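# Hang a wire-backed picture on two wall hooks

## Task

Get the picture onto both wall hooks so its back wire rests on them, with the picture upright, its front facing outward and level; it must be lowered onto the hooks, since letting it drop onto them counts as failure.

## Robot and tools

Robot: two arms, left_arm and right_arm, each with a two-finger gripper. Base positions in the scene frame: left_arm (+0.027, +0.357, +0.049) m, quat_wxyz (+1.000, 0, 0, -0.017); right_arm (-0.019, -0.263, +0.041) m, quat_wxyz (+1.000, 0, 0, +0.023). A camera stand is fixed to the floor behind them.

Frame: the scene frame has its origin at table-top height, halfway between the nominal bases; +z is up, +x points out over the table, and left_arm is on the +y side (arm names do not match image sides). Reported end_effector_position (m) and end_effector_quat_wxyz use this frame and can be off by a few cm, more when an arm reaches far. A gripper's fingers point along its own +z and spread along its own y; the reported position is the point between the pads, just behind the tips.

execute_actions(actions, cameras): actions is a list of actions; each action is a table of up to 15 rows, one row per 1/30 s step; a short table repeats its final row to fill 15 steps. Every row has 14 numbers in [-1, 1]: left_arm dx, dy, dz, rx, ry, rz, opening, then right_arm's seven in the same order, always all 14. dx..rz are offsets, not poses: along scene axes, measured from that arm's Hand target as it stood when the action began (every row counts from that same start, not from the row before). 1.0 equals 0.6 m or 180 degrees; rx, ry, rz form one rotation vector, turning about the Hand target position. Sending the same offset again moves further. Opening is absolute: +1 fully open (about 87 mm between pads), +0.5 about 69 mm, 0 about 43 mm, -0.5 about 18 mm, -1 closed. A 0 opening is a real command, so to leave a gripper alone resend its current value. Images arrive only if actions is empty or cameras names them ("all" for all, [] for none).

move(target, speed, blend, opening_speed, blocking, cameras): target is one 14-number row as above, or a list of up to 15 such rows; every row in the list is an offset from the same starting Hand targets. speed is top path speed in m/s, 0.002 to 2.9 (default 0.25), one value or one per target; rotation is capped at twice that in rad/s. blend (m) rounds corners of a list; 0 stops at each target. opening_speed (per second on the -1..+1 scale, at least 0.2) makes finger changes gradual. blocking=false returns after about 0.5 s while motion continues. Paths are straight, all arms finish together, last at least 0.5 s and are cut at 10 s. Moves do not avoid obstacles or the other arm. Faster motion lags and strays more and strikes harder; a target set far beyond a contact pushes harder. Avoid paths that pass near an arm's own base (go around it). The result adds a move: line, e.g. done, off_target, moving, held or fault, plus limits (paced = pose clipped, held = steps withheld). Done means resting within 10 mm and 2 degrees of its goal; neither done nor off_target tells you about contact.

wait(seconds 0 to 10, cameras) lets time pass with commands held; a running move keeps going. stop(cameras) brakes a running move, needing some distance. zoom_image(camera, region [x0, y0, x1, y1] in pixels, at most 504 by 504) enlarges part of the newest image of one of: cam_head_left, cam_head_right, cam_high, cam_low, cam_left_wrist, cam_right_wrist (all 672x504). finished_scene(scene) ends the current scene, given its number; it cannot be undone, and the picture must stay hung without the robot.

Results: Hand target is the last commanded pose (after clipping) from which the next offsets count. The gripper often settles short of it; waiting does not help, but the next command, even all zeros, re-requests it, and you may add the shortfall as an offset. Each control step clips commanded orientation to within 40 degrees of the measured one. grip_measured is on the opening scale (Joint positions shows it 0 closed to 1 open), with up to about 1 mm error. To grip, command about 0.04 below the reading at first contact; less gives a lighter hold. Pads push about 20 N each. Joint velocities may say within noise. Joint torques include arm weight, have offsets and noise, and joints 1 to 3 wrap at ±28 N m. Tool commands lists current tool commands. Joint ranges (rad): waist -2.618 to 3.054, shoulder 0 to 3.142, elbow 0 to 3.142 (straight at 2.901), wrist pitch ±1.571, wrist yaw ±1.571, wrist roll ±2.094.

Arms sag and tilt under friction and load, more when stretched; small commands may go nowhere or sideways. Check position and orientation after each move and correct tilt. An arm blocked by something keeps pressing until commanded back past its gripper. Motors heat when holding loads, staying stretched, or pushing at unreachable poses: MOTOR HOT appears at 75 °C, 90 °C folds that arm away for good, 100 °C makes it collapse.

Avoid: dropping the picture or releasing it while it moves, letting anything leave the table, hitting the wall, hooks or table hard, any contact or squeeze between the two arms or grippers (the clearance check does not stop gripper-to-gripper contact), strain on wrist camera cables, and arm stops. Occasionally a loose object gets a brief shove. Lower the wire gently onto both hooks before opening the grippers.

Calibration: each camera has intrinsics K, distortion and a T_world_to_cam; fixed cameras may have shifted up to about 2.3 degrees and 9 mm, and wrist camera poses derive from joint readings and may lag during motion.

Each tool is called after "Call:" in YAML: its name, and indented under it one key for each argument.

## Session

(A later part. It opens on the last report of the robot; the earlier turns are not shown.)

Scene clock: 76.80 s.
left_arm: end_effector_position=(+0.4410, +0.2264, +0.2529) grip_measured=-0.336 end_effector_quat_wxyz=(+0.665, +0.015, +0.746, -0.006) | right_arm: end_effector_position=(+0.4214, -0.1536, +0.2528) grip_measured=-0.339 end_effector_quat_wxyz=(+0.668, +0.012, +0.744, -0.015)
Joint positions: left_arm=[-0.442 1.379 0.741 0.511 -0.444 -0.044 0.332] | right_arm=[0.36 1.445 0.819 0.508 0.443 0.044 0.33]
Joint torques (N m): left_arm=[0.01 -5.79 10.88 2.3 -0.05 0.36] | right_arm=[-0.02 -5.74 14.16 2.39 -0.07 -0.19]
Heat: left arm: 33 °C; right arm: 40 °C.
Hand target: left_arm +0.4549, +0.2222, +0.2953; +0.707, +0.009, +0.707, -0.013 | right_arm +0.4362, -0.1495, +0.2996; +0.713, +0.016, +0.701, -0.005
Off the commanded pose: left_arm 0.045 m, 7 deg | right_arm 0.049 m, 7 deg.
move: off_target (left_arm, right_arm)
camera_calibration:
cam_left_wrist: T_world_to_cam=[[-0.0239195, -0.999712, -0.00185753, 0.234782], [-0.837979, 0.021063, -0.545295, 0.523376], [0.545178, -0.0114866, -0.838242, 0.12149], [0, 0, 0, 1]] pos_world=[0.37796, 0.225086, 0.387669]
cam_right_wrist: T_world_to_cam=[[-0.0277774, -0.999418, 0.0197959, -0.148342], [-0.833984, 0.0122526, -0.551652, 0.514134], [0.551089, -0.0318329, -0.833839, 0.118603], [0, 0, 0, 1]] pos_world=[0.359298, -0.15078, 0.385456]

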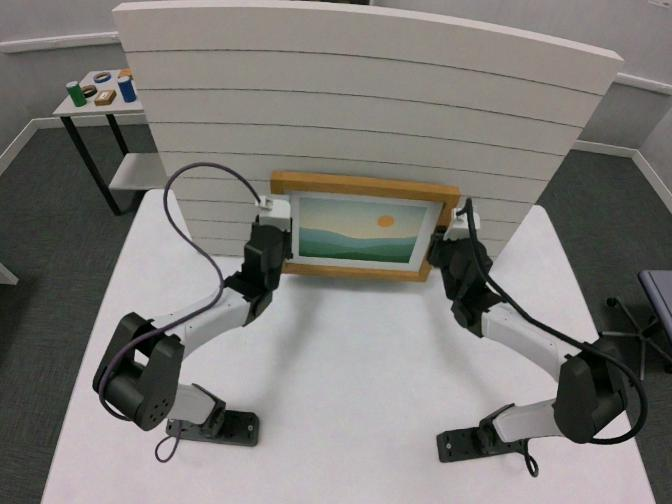

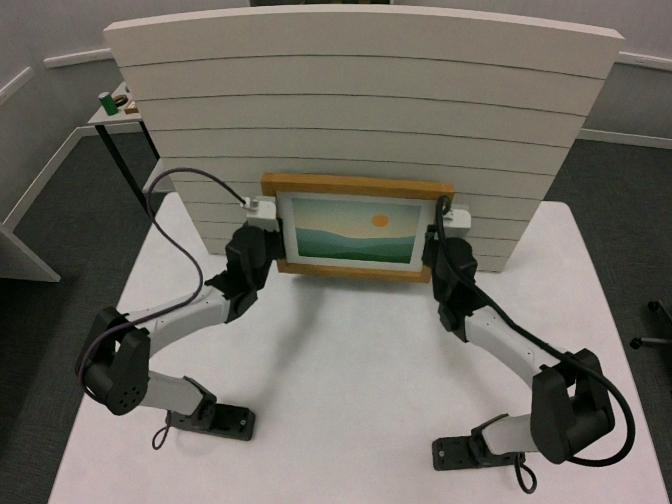

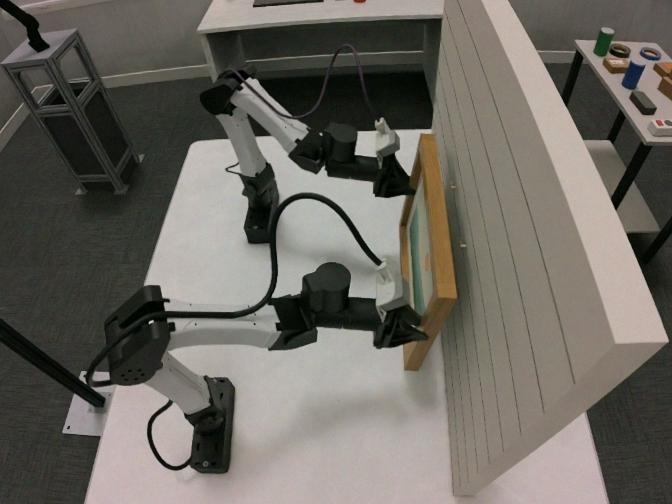

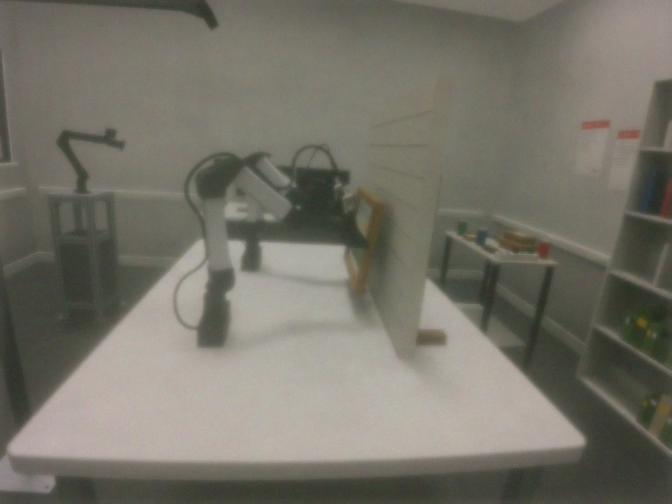

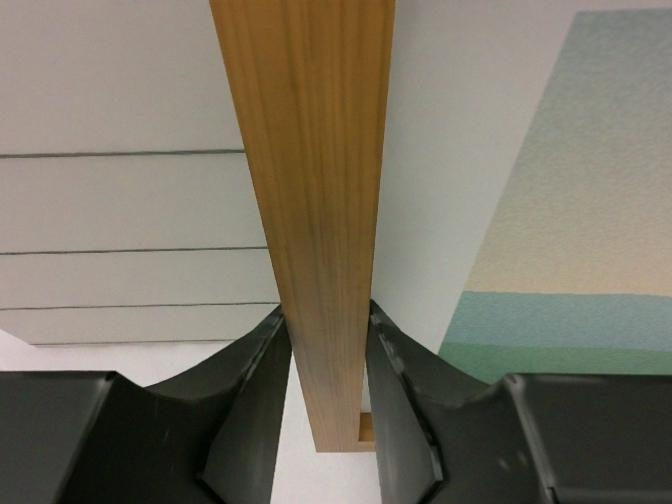

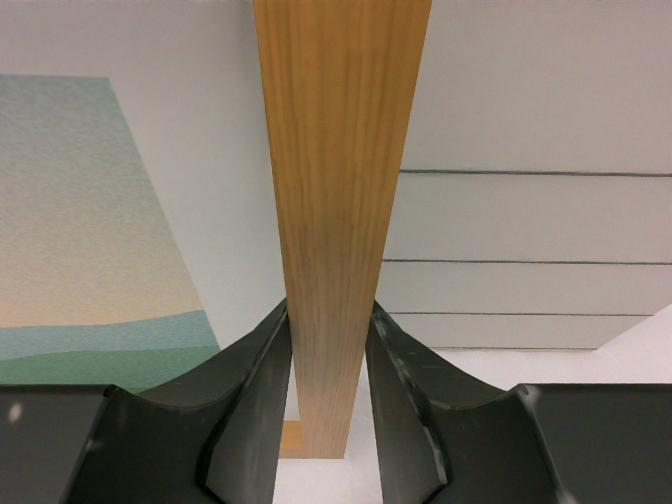

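Call:
move:
  target:
    - [-0.06,0.013,0.02,0,-0.015,0,-0.42,-0.06,0.013,0.02,0,-0.015,0,-0.42]
    - [-0.04,0.013,0.1,0,-0.033,0,-0.42,-0.04,0.013,0.1,0,-0.033,0,-0.42]
  speed: 0.1
  blend: [0.01,0]
  cameras: ["cam_high","cam_head_left","cam_low"]

Call:
zoom_image:
  camera: "cam_high"
  region: [380, 100, 500, 320]

Call:
zoom_image:
  camera: "cam_head_left"
  region: [240, 110, 490, 300]

Call:
zoom_image:
  camera: "cam_low"
  region: [300, 150, 460, 330]

Scene clock: 86.77 s.
left_arm: end_effector_position=(+0.4250, +0.2344, +0.3020) grip_measured=-0.336 end_effector_quat_wxyz=(+0.696, +0.012, +0.718, -0.003) | right_arm: end_effector_position=(+0.4067, -0.1457, +0.3017) grip_measured=-0.339 end_effector_quat_wxyz=(+0.700, +0.012, +0.714, -0.016)
Joint positions: left_arm=[-0.456 1.245 0.762 0.447 -0.469 -0.004 0.332] | right_arm=[0.415 1.35 0.855 0.472 0.502 0.005 0.331]
Joint torques (N m): left_arm=[-0.73 -6.76 11.32 2.29 0.01 0.48] | right_arm=[0.83 -7.15 14.6 2.35 -0.07 -0.32]
Heat: left arm: 34 °C; right arm: 41 °C.
Hand target: left_arm +0.4309, +0.2301, +0.3553; +0.742, +0.010, +0.670, -0.013 | right_arm +0.4122, -0.1417, +0.3598; +0.749, +0.017, +0.663, -0.004
Off the commanded pose: left_arm 0.054 m, 8 deg | right_arm 0.058 m, 8 deg.
move: off_target (left_arm, right_arm)
Images, in order (width x height): cam_head_left 672x504, cam_high 672x504, cam_low 672x504.

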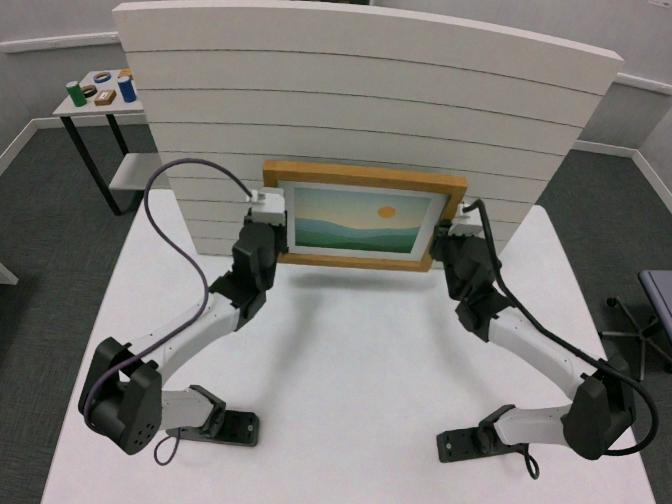

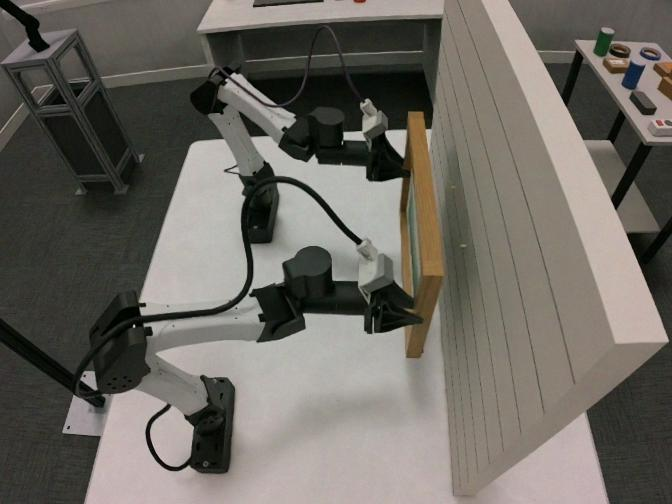

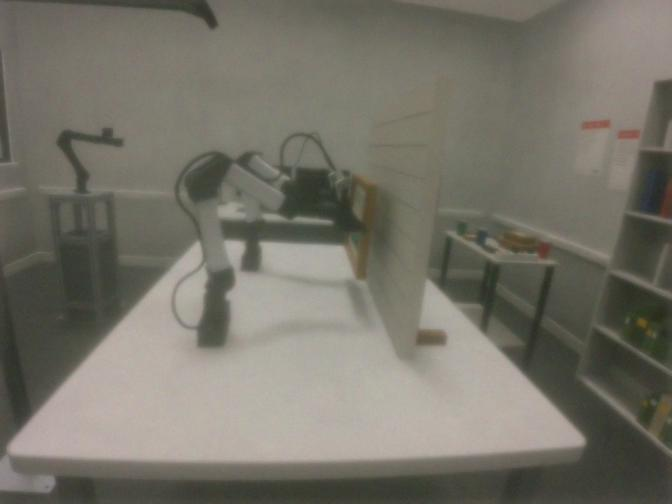

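Scaled by 2.291 from the camera's 672x504 image, which has a finer 960x720 frame.

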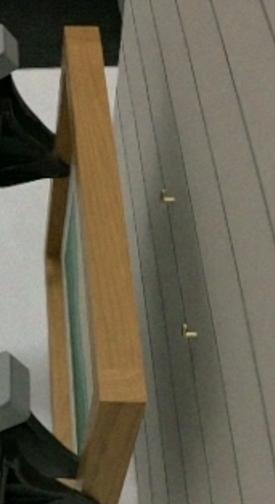

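Scaled by 2.016 from the camera's 672x504 image, which has a finer 960x720 frame.

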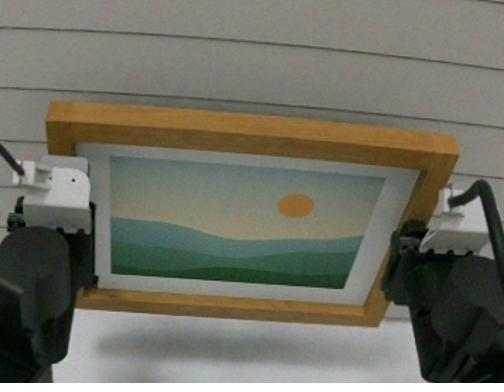

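Scaled by 2.800 from the camera's 672x504 image, which has a finer 960x720 frame.

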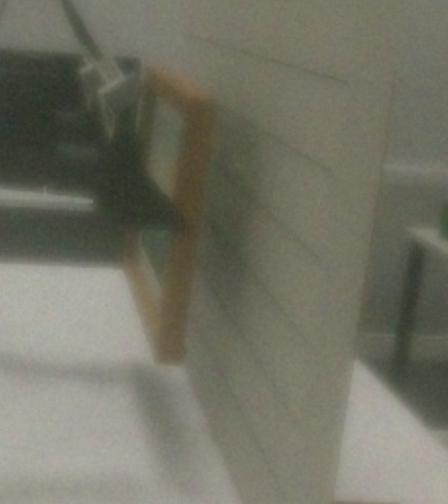

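Call:
move:
  target: [0.083,0.0,0.005,0,0,0,-0.42,0.083,0,0.005,0,0,0,-0.42]
  speed: 0.06
  cameras: ["cam_high","cam_low"]

Call:
zoom_image:
  camera: "cam_high"
  region: [380, 100, 500, 320]

Call:
zoom_image:
  camera: "cam_low"
  region: [300, 150, 460, 330]

Scene clock: 90.50 s.
left_arm: end_effector_position=(+0.4678, +0.2352, +0.3074) grip_measured=-0.335 end_effector_quat_wxyz=(+0.693, +0.012, +0.720, -0.003) | right_arm: end_effector_position=(+0.4492, -0.1464, +0.3079) grip_measured=-0.339 end_effector_quat_wxyz=(+0.699, +0.011, +0.715, -0.018)
Joint positions: left_arm=[-0.384 1.398 0.903 0.454 -0.395 -0.004 0.332] | right_arm=[0.353 1.496 1.005 0.467 0.44 0.001 0.331]
Joint torques (N m): left_arm=[-0.2 -5.9 11.49 2.51 0.05 0.4] | right_arm=[0.14 -6.11 15.16 2.52 -0.14 -0.2]
Heat: left arm: 34 °C; right arm: 41 °C.
Hand target: left_arm +0.4807, +0.2300, +0.3583; +0.742, +0.010, +0.670, -0.013 | right_arm +0.4621, -0.1417, +0.3626; +0.749, +0.017, +0.663, -0.004
Off the commanded pose: left_arm 0.053 m, 8 deg | right_arm 0.057 m, 8 deg.
move: off_target (left_arm, right_arm)
Images, in order (width x height): cam_high 672x504, cam_low 672x504.

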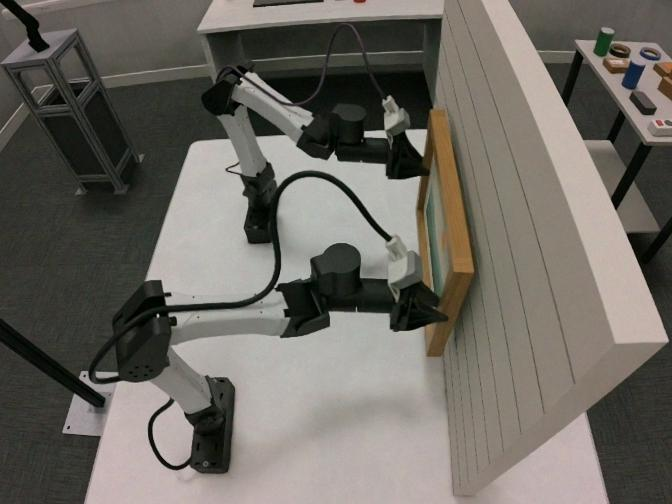

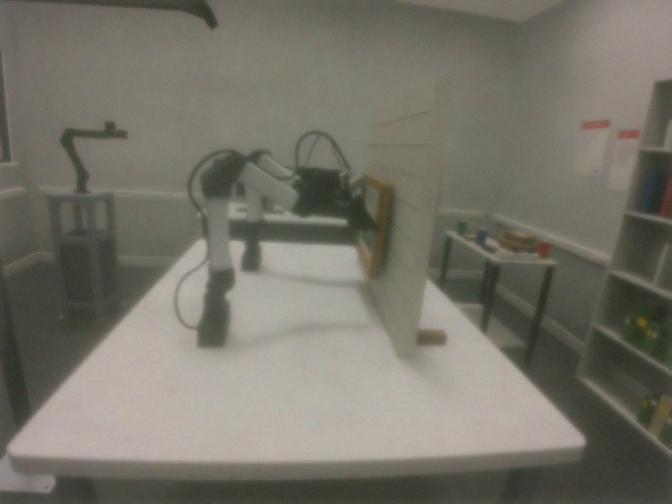

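Scaled by 2.291 from the camera's 672x504 image, which has a finer 960x720 frame.

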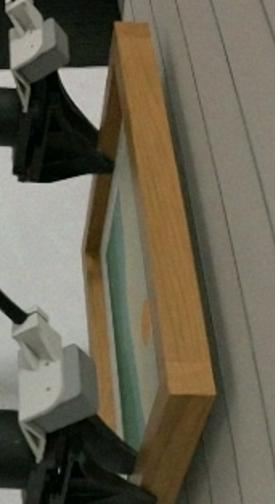

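Scaled by 2.800 from the camera's 672x504 image, which has a finer 960x720 frame.

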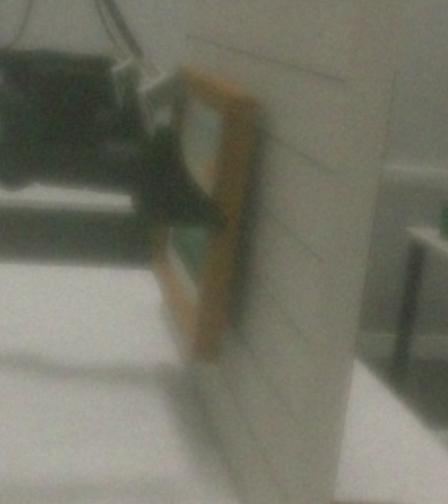

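Call:
move:
  target: [0.035,0.0,0,0,0,0,-0.42,0.035,0,0,0,0,0,-0.42]
  speed: 0.04
  cameras: ["cam_high","cam_low"]

Call:
zoom_image:
  camera: "cam_high"
  region: [380, 100, 500, 320]

Call:
zoom_image:
  camera: "cam_low"
  region: [300, 150, 460, 330]

Scene clock: 92.87 s.
left_arm: end_effector_position=(+0.4855, +0.2352, +0.3064) grip_measured=-0.335 end_effector_quat_wxyz=(+0.692, +0.012, +0.722, -0.003) | right_arm: end_effector_position=(+0.4658, -0.1463, +0.3066) grip_measured=-0.339 end_effector_quat_wxyz=(+0.697, +0.013, +0.717, -0.018)
Joint positions: left_arm=[-0.361 1.464 0.959 0.46 -0.374 -0.004 0.332] | right_arm=[0.335 1.557 1.063 0.464 0.425 0.005 0.331]
Joint torques (N m): left_arm=[0.12 -5.85 12 2.55 0.1 0.38] | right_arm=[-0.31 -5.86 16.03 2.58 -0.2 -0.2]
Heat: left arm: 35 °C; right arm: 42 °C.
Hand target: left_arm +0.5017, +0.2300, +0.3583; +0.742, +0.010, +0.670, -0.013 | right_arm +0.4830, -0.1416, +0.3627; +0.749, +0.017, +0.663, -0.003
Off the commanded pose: left_arm 0.055 m, 8 deg | right_arm 0.059 m, 9 deg.
move: off_target (left_arm, right_arm)
Images, in order (width x height): cam_high 672x504, cam_low 672x504.

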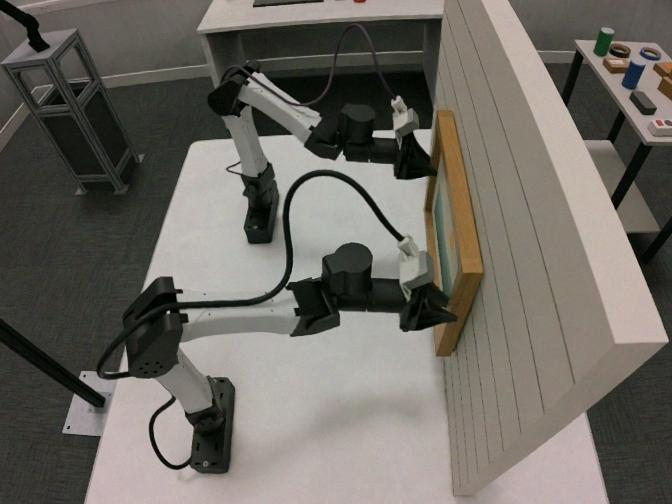

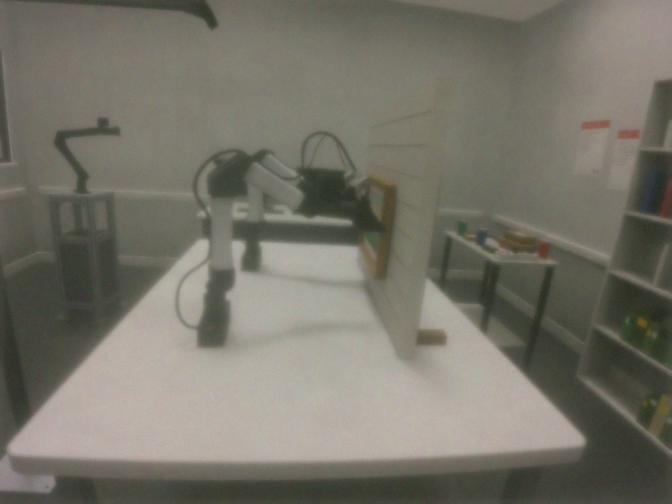

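Scaled by 2.291 from the camera's 672x504 image, which has a finer 960x720 frame.

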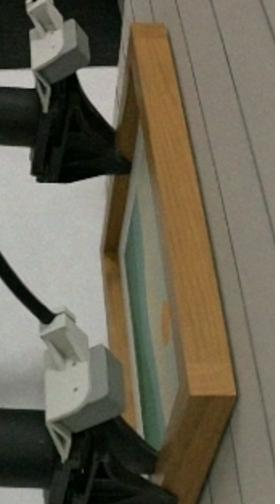

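Scaled by 2.800 from the camera's 672x504 image, which has a finer 960x720 frame.

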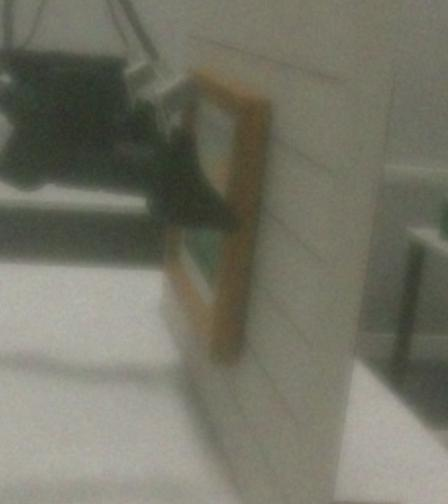

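Call:
move:
  target: [0.025,0.0,0,0,0,0,-0.42,0.025,0,0,0,0,0,-0.42]
  speed: 0.03
  cameras: ["cam_high"]

Call:
zoom_image:
  camera: "cam_high"
  region: [400, 100, 520, 370]

Scene clock: 95.70 s.
left_arm: end_effector_position=(+0.4879, +0.2372, +0.3058) grip_measured=-0.335 end_effector_quat_wxyz=(+0.686, +0.009, +0.727, +0.001) | right_arm: end_effector_position=(+0.4680, -0.1488, +0.3058) grip_measured=-0.338 end_effector_quat_wxyz=(+0.689, +0.015, +0.724, -0.023)
Joint positions: left_arm=[-0.356 1.472 0.979 0.43 -0.378 -0.009 0.332] | right_arm=[0.331 1.564 1.09 0.419 0.432 0.011 0.331]
Joint torques (N m): left_arm=[1.14 -2.91 13.44 2.83 0.27 0.41] | right_arm=[-1.24 -3.18 17.31 2.94 -0.39 -0.27]
Heat: left arm: 36 °C; right arm: 42 °C.
Hand target: left_arm +0.5167, +0.2300, +0.3582; +0.742, +0.010, +0.670, -0.013 | right_arm +0.4981, -0.1417, +0.3626; +0.749, +0.017, +0.663, -0.004
Off the commanded pose: left_arm 0.060 m, 9 deg | right_arm 0.065 m, 10 deg.
move: off_target (left_arm, right_arm)
Images, in order (width x height): cam_high 672x504.

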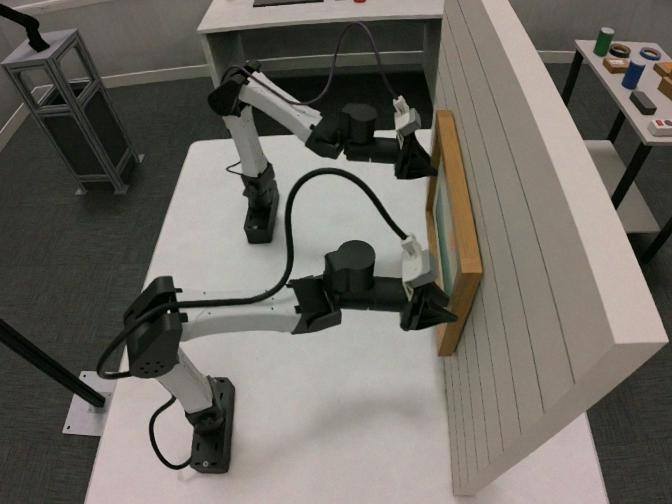

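Scaled by 1.867 from the camera's 672x504 image, which has a finer 960x720 frame.

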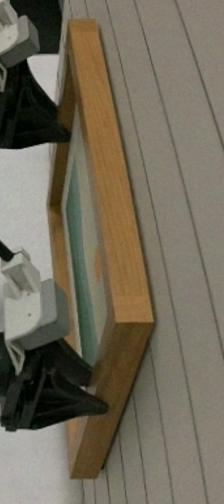

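Call:
move:
  target: [-0.012,0.0,-0.03,0,0,0,-0.42,-0.012,0,-0.03,0,0,0,-0.42]
  speed: 0.04

Call:
move:
  target: [0,0.0,-0.015,0,0,0,-0.42,0,0,-0.015,0,0,0,-0.42]
  speed: 0.04

Scene clock: 97.87 s.
left_arm: end_effector_position=(+0.4880, +0.2373, +0.3064) grip_measured=-0.335 end_effector_quat_wxyz=(+0.687, +0.008, +0.727, +0.001) | right_arm: end_effector_position=(+0.4680, -0.1488, +0.3059) grip_measured=-0.337 end_effector_quat_wxyz=(+0.689, +0.017, +0.724, -0.024)
Joint positions: left_arm=[-0.357 1.472 0.98 0.432 -0.38 -0.009 0.332] | right_arm=[0.332 1.565 1.09 0.422 0.437 0.012 0.331]
Joint torques (N m): left_arm=[0.58 -2.62 8.66 3.28 0.22 0.39] | right_arm=[-0.79 -3.06 11.51 3.43 -0.36 -0.24]
Heat: left arm: 37 °C; right arm: 44 °C.
Hand target: left_arm +0.5095, +0.2301, +0.3404; +0.742, +0.010, +0.670, -0.013 | right_arm +0.4909, -0.1417, +0.3445; +0.749, +0.017, +0.663, -0.004
Off the commanded pose: left_arm 0.041 m, 9 deg | right_arm 0.045 m, 10 deg.
move: off_target (left_arm, right_arm)

Scene clock: 98.73 s.
left_arm: end_effector_position=(+0.4881, +0.2371, +0.3058) grip_measured=-0.335 end_effector_quat_wxyz=(+0.692, +0.008, +0.721, +0.001) | right_arm: end_effector_position=(+0.4681, -0.1488, +0.3056) grip_measured=-0.337 end_effector_quat_wxyz=(+0.695, +0.017, +0.719, -0.024)
Joint positions: left_arm=[-0.358 1.474 0.964 0.467 -0.382 -0.004 0.332] | right_arm=[0.333 1.566 1.074 0.455 0.438 0.006 0.331]
Joint torques (N m): left_arm=[0.73 -1.52 8.12 3.28 0.25 0.34] | right_arm=[-0.94 -2.03 10.86 3.39 -0.39 -0.19]
Heat: left arm: 38 °C; right arm: 44 °C.
Hand target: left_arm +0.5095, +0.2300, +0.3313; +0.742, +0.010, +0.670, -0.013 | right_arm +0.4908, -0.1417, +0.3355; +0.749, +0.017, +0.663, -0.004
Off the commanded pose: left_arm 0.034 m, 8 deg | right_arm 0.038 m, 9 deg.
move: off_target (left_arm, right_arm)

Call:
move:
  target: [-0.01,0.0,0,0,0,0,-0.42,-0.01,0,0,0,0,0,-0.42]
  speed: 0.04
  cameras: ["cam_high","cam_low","cam_head_left"]

Call:
zoom_image:
  camera: "cam_high"
  region: [400, 100, 520, 370]

Scene clock: 102.03 s.
left_arm: end_effector_position=(+0.4878, +0.2374, +0.3057) grip_measured=-0.335 end_effector_quat_wxyz=(+0.697, +0.008, +0.717, +0.001) | right_arm: end_effector_position=(+0.4678, -0.1488, +0.3056) grip_measured=-0.337 end_effector_quat_wxyz=(+0.700, +0.017, +0.714, -0.024)
Joint positions: left_arm=[-0.358 1.474 0.95 0.494 -0.382 0.002 0.332] | right_arm=[0.334 1.566 1.06 0.484 0.438 -0.001 0.331]
Joint torques (N m): left_arm=[0.2 -2.93 7.65 3.09 0.21 0.3] | right_arm=[-0.44 -3.32 10.22 3.24 -0.36 -0.13]
Heat: left arm: 39 °C; right arm: 45 °C.
Hand target: left_arm +0.5036, +0.2301, +0.3313; +0.742, +0.010, +0.670, -0.013 | right_arm +0.4848, -0.1416, +0.3356; +0.749, +0.017, +0.663, -0.004
Off the commanded pose: left_arm 0.031 m, 8 deg | right_arm 0.035 m, 8 deg.
move: off_target (left_arm, right_arm)
Images, in order (width x height): cam_head_left 672x504, cam_high 672x504, cam_low 672x504.

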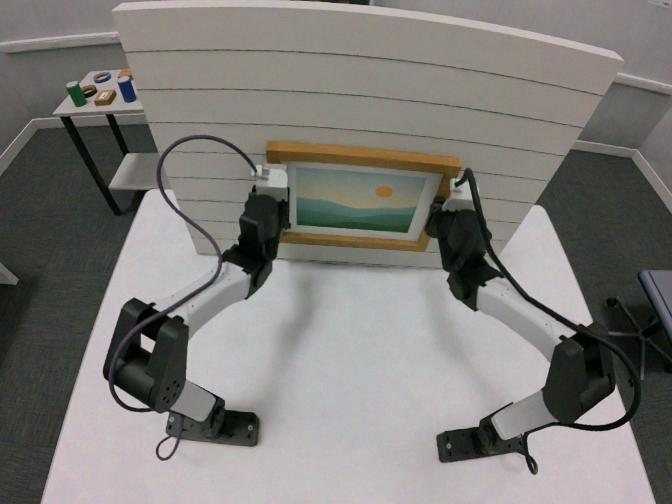

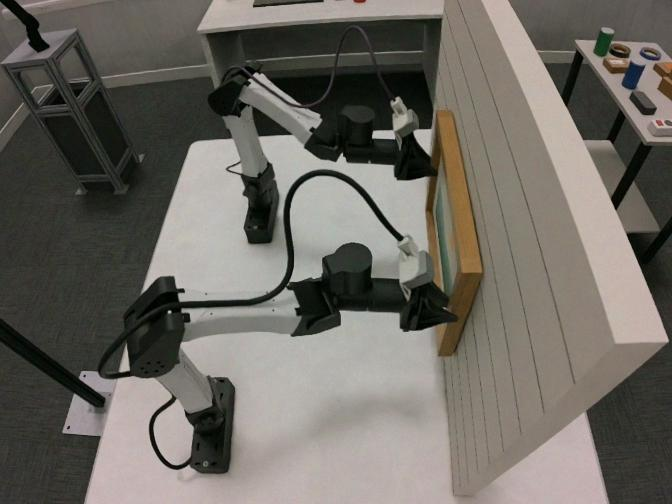

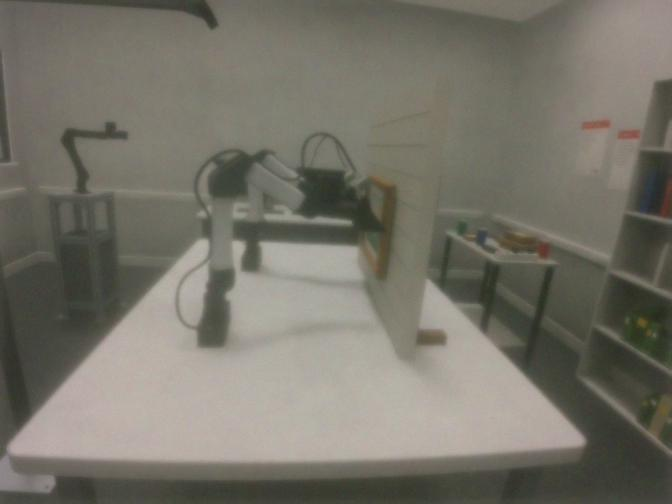

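Scaled by 1.867 from the camera's 672x504 image, which has a finer 960x720 frame.

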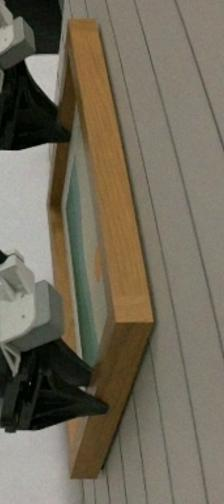

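Call:
move:
  target: [-0.004,0.0,-0.03,0,0,0,-0.42,-0.004,0,-0.03,0,0,0,-0.42]
  speed: 0.04

Scene clock: 105.00 s.
left_arm: end_effector_position=(+0.4875, +0.2372, +0.3046) grip_measured=-0.335 end_effector_quat_wxyz=(+0.717, +0.010, +0.697, +0.000) | right_arm: end_effector_position=(+0.4676, -0.1487, +0.3048) grip_measured=-0.337 end_effector_quat_wxyz=(+0.718, +0.014, +0.696, -0.023)
Joint positions: left_arm=[-0.36 1.483 0.895 0.618 -0.38 0.025 0.333] | right_arm=[0.334 1.574 1.009 0.599 0.433 -0.026 0.331]
Joint torques (N m): left_arm=[0.18 -1.31 7.45 2.75 0.2 0.07] | right_arm=[-0.42 -1.8 9.8 2.86 -0.34 0.09]
Heat: left arm: 40 °C; right arm: 46 °C.
Hand target: left_arm +0.5011, +0.2300, +0.3132; +0.742, +0.010, +0.670, -0.013 | right_arm +0.4824, -0.1416, +0.3176; +0.749, +0.017, +0.663, -0.004
Off the commanded pose: left_arm 0.018 m, 5 deg | right_arm 0.021 m, 6 deg.
move: off_target (left_arm, right_arm)

Call:
move:
  target: [-0.035,0.0,-0.012,0,0,0,-0.42,-0.035,0,-0.012,0,0,0,-0.42]
  speed: 0.04
  cameras: ["cam_high","cam_head_left"]

Call:
zoom_image:
  camera: "cam_high"
  region: [400, 100, 520, 370]

Scene clock: 107.60 s.
left_arm: end_effector_position=(+0.4788, +0.2342, +0.2716) grip_measured=-0.335 end_effector_quat_wxyz=(+0.701, +0.017, +0.712, -0.003) | right_arm: end_effector_position=(+0.4591, -0.1466, +0.2701) grip_measured=-0.337 end_effector_quat_wxyz=(+0.703, +0.010, +0.711, -0.017)
Joint positions: left_arm=[-0.371 1.496 0.811 0.668 -0.377 0.012 0.332] | right_arm=[0.341 1.584 0.918 0.654 0.427 -0.006 0.331]
Joint torques (N m): left_arm=[-1.21 -8.06 6.65 2.62 -0.08 0.22] | right_arm=[1.2 -8.01 8.94 2.77 -0.04 -0.12]
Heat: left arm: 40 °C; right arm: 46 °C.
Hand target: left_arm +0.4801, +0.2300, +0.3061; +0.742, +0.010, +0.670, -0.013 | right_arm +0.4614, -0.1417, +0.3105; +0.749, +0.017, +0.663, -0.004
Off the commanded pose: left_arm 0.035 m, 7 deg | right_arm 0.041 m, 8 deg.
move: off_target (left_arm, right_arm)
Images, in order (width x height): cam_head_left 672x504, cam_high 672x504.

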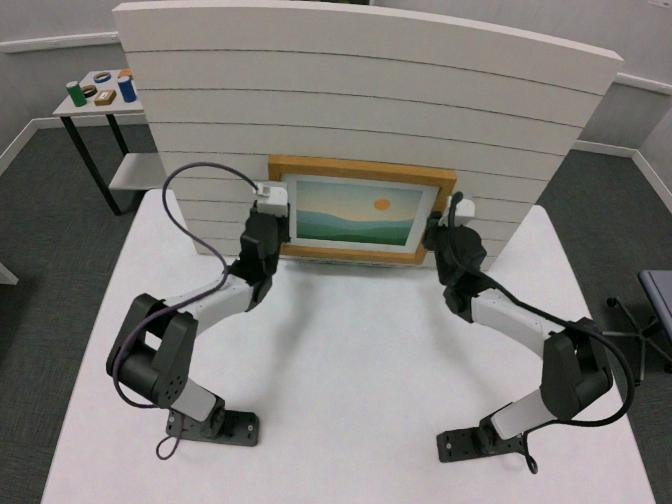

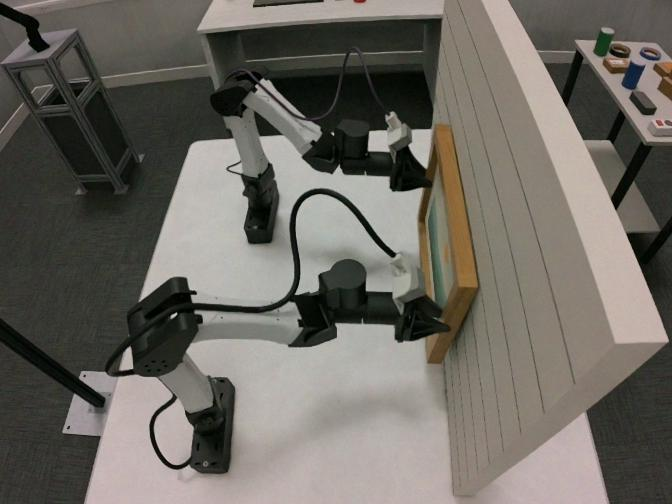

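Scaled by 1.867 from the camera's 672x504 image, which has a finer 960x720 frame.

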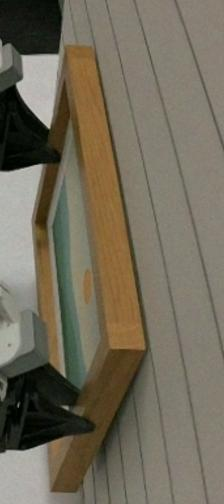

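Call:
move:
  target: [0.015,0.0,-0.03,0,0,0,-0.42,0.015,0,-0.03,0,0,0,-0.42]
  speed: 0.04

Call:
move:
  target: [0,0.0,-0.02,0,0.0,0,-0.42,0,0,-0.02,0,0,0,-0.42]
  speed: 0.04
  cameras: ["cam_high","cam_head_left","cam_low"]

Call:
zoom_image:
  camera: "cam_high"
  region: [400, 100, 520, 370]

Call:
zoom_image:
  camera: "cam_low"
  region: [300, 150, 460, 330]

Scene clock: 111.40 s.
left_arm: end_effector_position=(+0.4856, +0.2338, +0.2639) grip_measured=-0.335 end_effector_quat_wxyz=(+0.708, +0.012, +0.706, -0.003) | right_arm: end_effector_position=(+0.4653, -0.1461, +0.2624) grip_measured=-0.337 end_effector_quat_wxyz=(+0.710, +0.014, +0.704, -0.017)
Joint positions: left_arm=[-0.367 1.544 0.8 0.748 -0.38 0.014 0.332] | right_arm=[0.338 1.627 0.907 0.728 0.429 -0.008 0.331]
Joint torques (N m): left_arm=[-0.5 -6.53 6.15 2.63 0.06 0.21] | right_arm=[0.47 -6.42 8.64 2.77 -0.16 -0.1]
Heat: left arm: 40 °C; right arm: 46 °C.
Hand target: left_arm +0.4892, +0.2301, +0.2881; +0.742, +0.010, +0.670, -0.013 | right_arm +0.4705, -0.1418, +0.2924; +0.749, +0.017, +0.663, -0.004
Off the commanded pose: left_arm 0.025 m, 6 deg | right_arm 0.031 m, 7 deg.
move: off_target (left_arm, right_arm)

Scene clock: 112.30 s.
left_arm: end_effector_position=(+0.4871, +0.2340, +0.2618) grip_measured=-0.335 end_effector_quat_wxyz=(+0.720, +0.010, +0.694, -0.004) | right_arm: end_effector_position=(+0.4664, -0.1463, +0.2609) grip_measured=-0.338 end_effector_quat_wxyz=(+0.721, +0.014, +0.693, -0.017)
Joint positions: left_arm=[-0.367 1.569 0.776 0.832 -0.38 0.024 0.332] | right_arm=[0.338 1.647 0.884 0.807 0.43 -0.022 0.331]
Joint torques (N m): left_arm=[-0.5 -6.02 5.78 2.38 0.08 0.11] | right_arm=[0.43 -5.82 8.28 2.52 -0.18 0.01]
Heat: left arm: 40 °C; right arm: 46 °C.
Hand target: left_arm +0.4891, +0.2300, +0.2761; +0.742, +0.010, +0.670, -0.013 | right_arm +0.4704, -0.1417, +0.2804; +0.749, +0.017, +0.663, -0.004
Off the commanded pose: left_arm 0.015 m, 4 deg | right_arm 0.020 m, 5 deg.
move: off_target (left_arm, right_arm)
Images, in order (width x height): cam_head_left 672x504, cam_high 672x504, cam_low 672x504.

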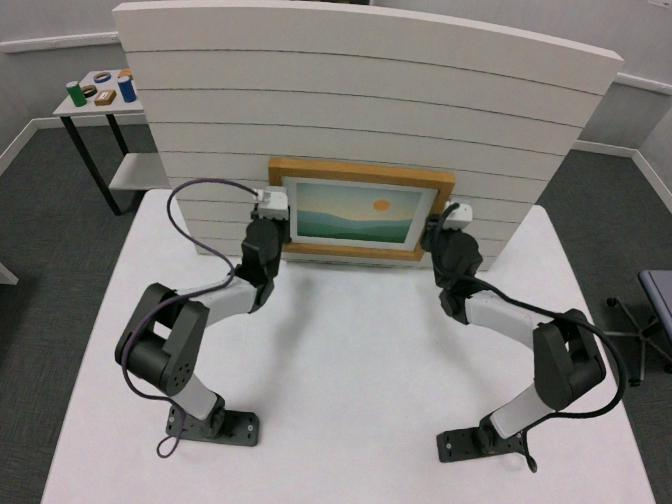

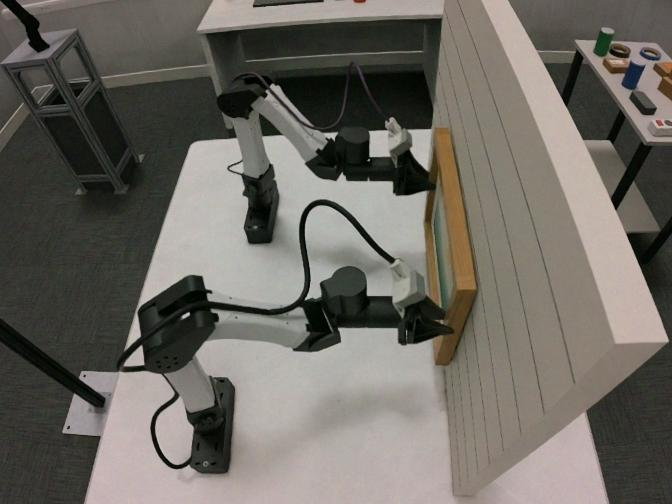

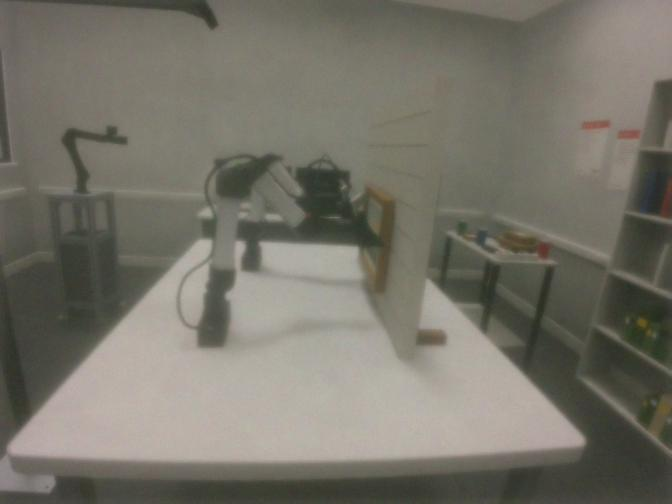

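Scaled by 1.867 from the camera's 672x504 image, which has a finer 960x720 frame.

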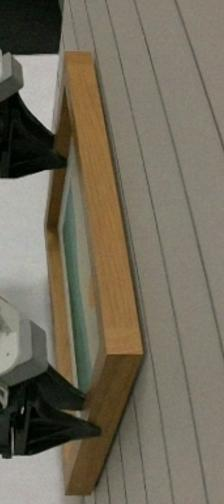

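Scaled by 2.800 from the camera's 672x504 image, which has a finer 960x720 frame.

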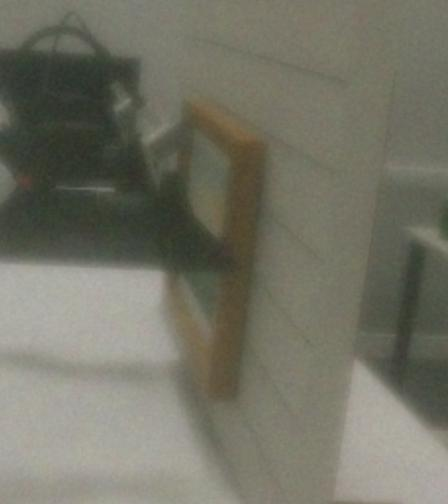

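Call:
move:
  target: [0,0.0,-0.025,0,0.02,0,-0.42,0,0,-0.03,0,0.025,0,-0.42]
  speed: 0.04

Scene clock: 115.00 s.
left_arm: end_effector_position=(+0.4870, +0.2339, +0.2607) grip_measured=-0.335 end_effector_quat_wxyz=(+0.719, +0.010, +0.695, -0.004) | right_arm: end_effector_position=(+0.4663, -0.1461, +0.2595) grip_measured=-0.338 end_effector_quat_wxyz=(+0.719, +0.016, +0.694, -0.016)
Joint positions: left_arm=[-0.367 1.569 0.776 0.828 -0.38 0.022 0.332] | right_arm=[0.338 1.647 0.884 0.801 0.43 -0.016 0.331]
Joint torques (N m): left_arm=[-0.27 -5.48 6.48 1.81 0.09 -0.11] | right_arm=[0.17 -5.27 9.61 1.7 -0.2 0.26]
Heat: left arm: 40 °C; right arm: 46 °C.
Hand target: left_arm +0.4891, +0.2301, +0.2611; +0.721, +0.010, +0.693, -0.013 | right_arm +0.4704, -0.1417, +0.2625; +0.722, +0.017, +0.692, -0.004
Off the commanded pose: left_arm 0.004 m, 1 deg | right_arm 0.007 m, 1 deg.
move: done

Call:
move:
  target: [0,0,0,0,0,0,-0.2,0,0,0,0,0,0,-0.2]
  opening_speed: 0.2
  cameras: ["cam_high","cam_head_left","cam_left_wrist","cam_right_wrist"]

Call:
zoom_image:
  camera: "cam_high"
  region: [400, 100, 520, 370]

Scene clock: 119.53 s.
left_arm: end_effector_position=(+0.4870, +0.2339, +0.2606) grip_measured=-0.200 end_effector_quat_wxyz=(+0.718, +0.010, +0.696, -0.004) | right_arm: end_effector_position=(+0.4662, -0.1462, +0.2588) grip_measured=-0.200 end_effector_quat_wxyz=(+0.718, +0.015, +0.695, -0.016)
Joint positions: left_arm=[-0.367 1.569 0.776 0.828 -0.38 0.022 0.4] | right_arm=[0.338 1.647 0.884 0.798 0.43 -0.015 0.4]
Joint torques (N m): left_arm=[-0.25 -5.49 6.48 1.81 0.1 -0.11] | right_arm=[0.17 -5.29 9.58 1.73 -0.2 0.25]
Heat: left arm: 39 °C; right arm: 44 °C.
Hand target: left_arm +0.4891, +0.2301, +0.2610; +0.721, +0.010, +0.693, -0.013 | right_arm +0.4704, -0.1417, +0.2625; +0.722, +0.017, +0.692, -0.004
Off the commanded pose: left_arm 0.004 m, 1 deg | right_arm 0.007 m, 2 deg.
move: done
camera_calibration:
cam_left_wrist: T_world_to_cam=[[-0.014477, -0.999895, 0.000766491, 0.238126], [-0.749115, 0.0103384, -0.662359, 0.555663], [0.662282, -0.0101632, -0.749186, 0.022531], [0, 0, 0, 1]] pos_world=[0.404781, 0.232585, 0.384746]
cam_right_wrist: T_world_to_cam=[[-0.0367168, -0.999224, 0.0142773, -0.134129], [-0.749247, 0.0180718, -0.662044, 0.544527], [0.661272, -0.0350054, -0.749329, 0.0254831], [0, 0, 0, 1]] pos_world=[0.386209, -0.142973, 0.381511]
Images, in order (width x height): cam_head_left 672x504, cam_high 672x504, cam_left_wrist 672x504, cam_right_wrist 672x504.

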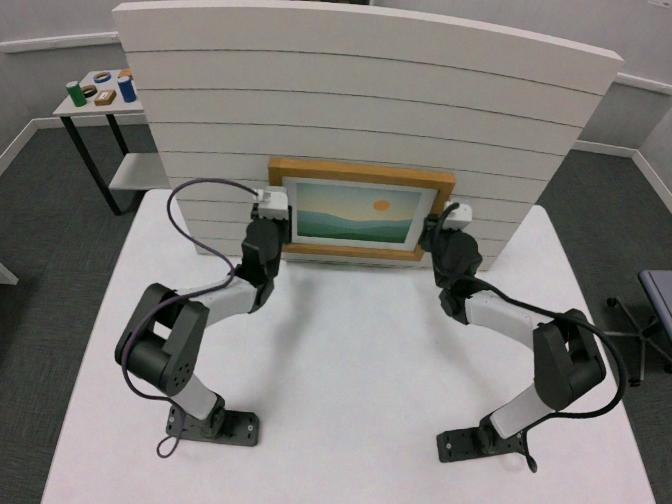

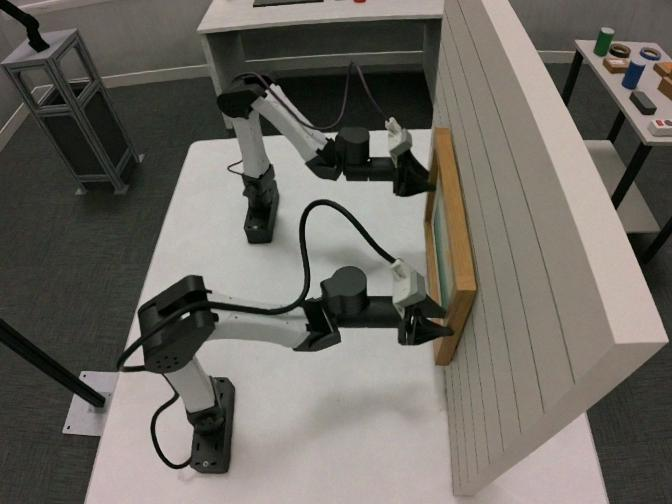

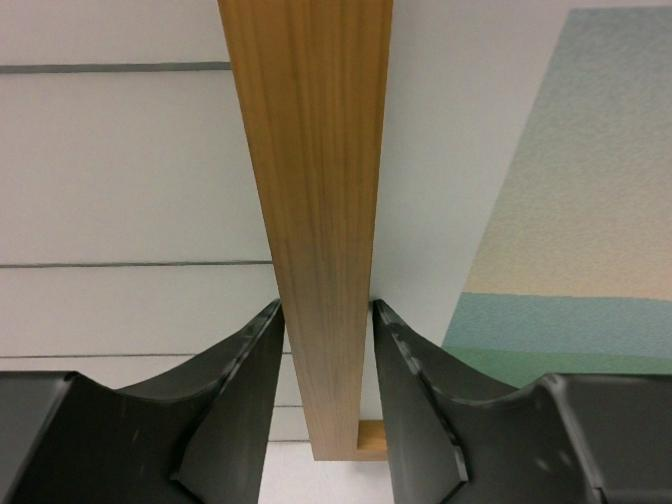

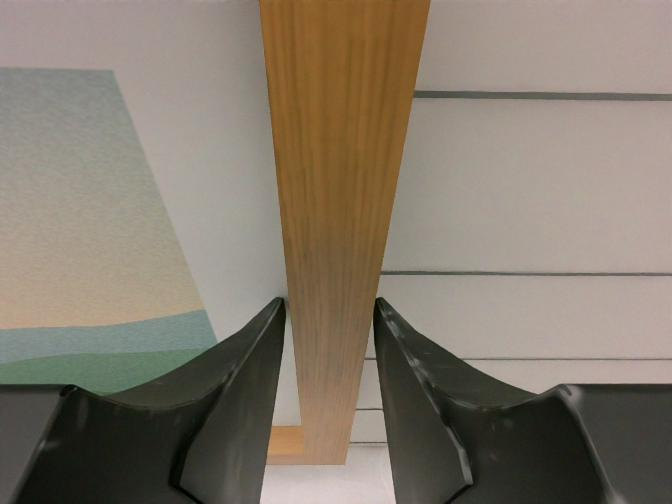

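Scaled by 1.867 from the camera's 672x504 image, which has a finer 960x720 frame.

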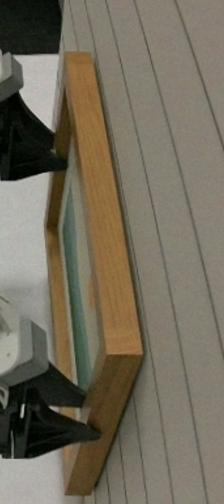

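Call:
move:
  target:
    - [0,0,0,0,0,0,0.3,0,0,0,0,0,0,0.3]
    - [-0.15,0,0,0,0,0,0.3,-0.15,0,0,0,0,0,0.3]
  speed: 0.1
  opening_speed: 0.5
  cameras: ["cam_high","cam_head_left","cam_low"]

Call:
zoom_image:
  camera: "cam_head_left"
  region: [240, 110, 490, 300]

Scene clock: 123.90 s.
left_arm: end_effector_position=(+0.4036, +0.2269, +0.2660) grip_measured=+0.300 end_effector_quat_wxyz=(+0.725, +0.013, +0.688, -0.019) | right_arm: end_effector_position=(+0.3845, -0.1404, +0.2577) grip_measured=+0.300 end_effector_quat_wxyz=(+0.717, +0.009, +0.696, -0.008)
Joint positions: left_arm=[-0.515 1.256 0.522 0.794 -0.505 0.022 0.65] | right_arm=[0.463 1.359 0.617 0.776 0.533 -0.015 0.65]
Joint torques (N m): left_arm=[-0.66 -5.33 4.83 1.55 -0.18 -0.03] | right_arm=[0.91 -5.94 6.83 1.68 0.07 0.19]
Heat: left arm: 38 °C; right arm: 44 °C.
Hand target: left_arm +0.3991, +0.2301, +0.2611; +0.721, +0.010, +0.693, -0.013 | right_arm +0.3804, -0.1416, +0.2625; +0.722, +0.017, +0.692, -0.004
Off the commanded pose: left_arm 0.007 m, 1 deg | right_arm 0.006 m, 1 deg.
move: done
Images, in order (width x height): cam_head_left 672x504, cam_high 672x504, cam_low 672x504.

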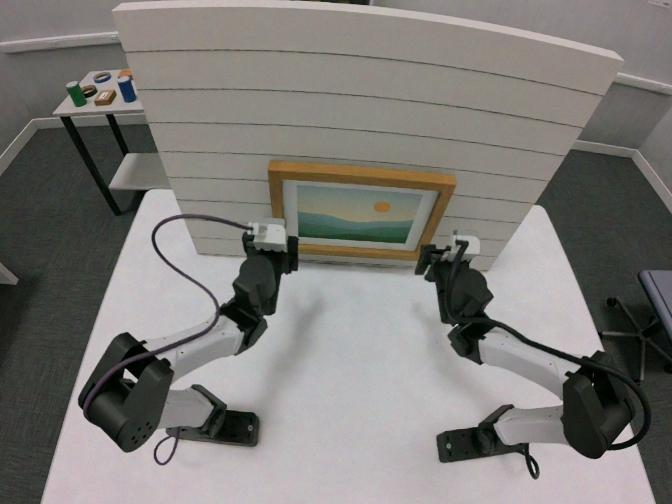

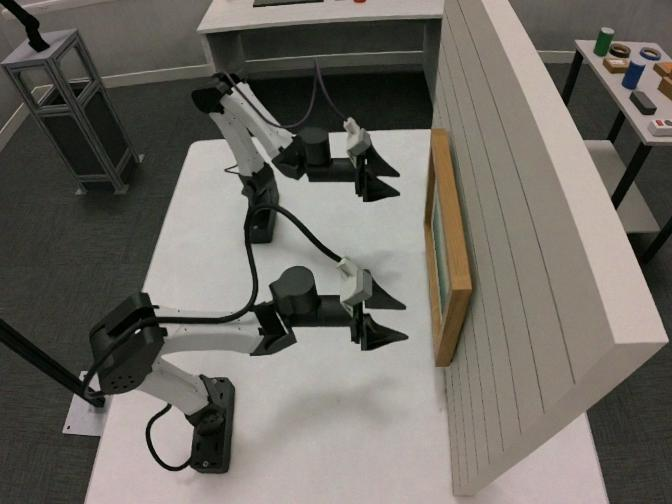

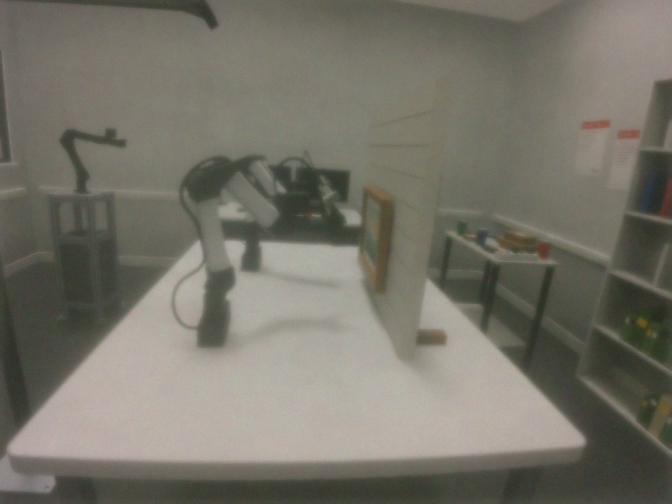

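Scaled by 2.016 from the camera's 672x504 image, which has a finer 960x720 frame.

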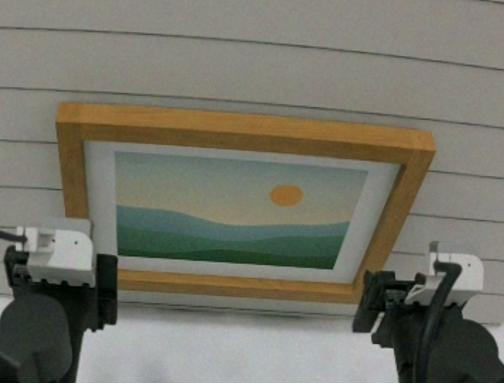

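Call:
finished_scene:
  scene: 1

The scene is finished: the task was done.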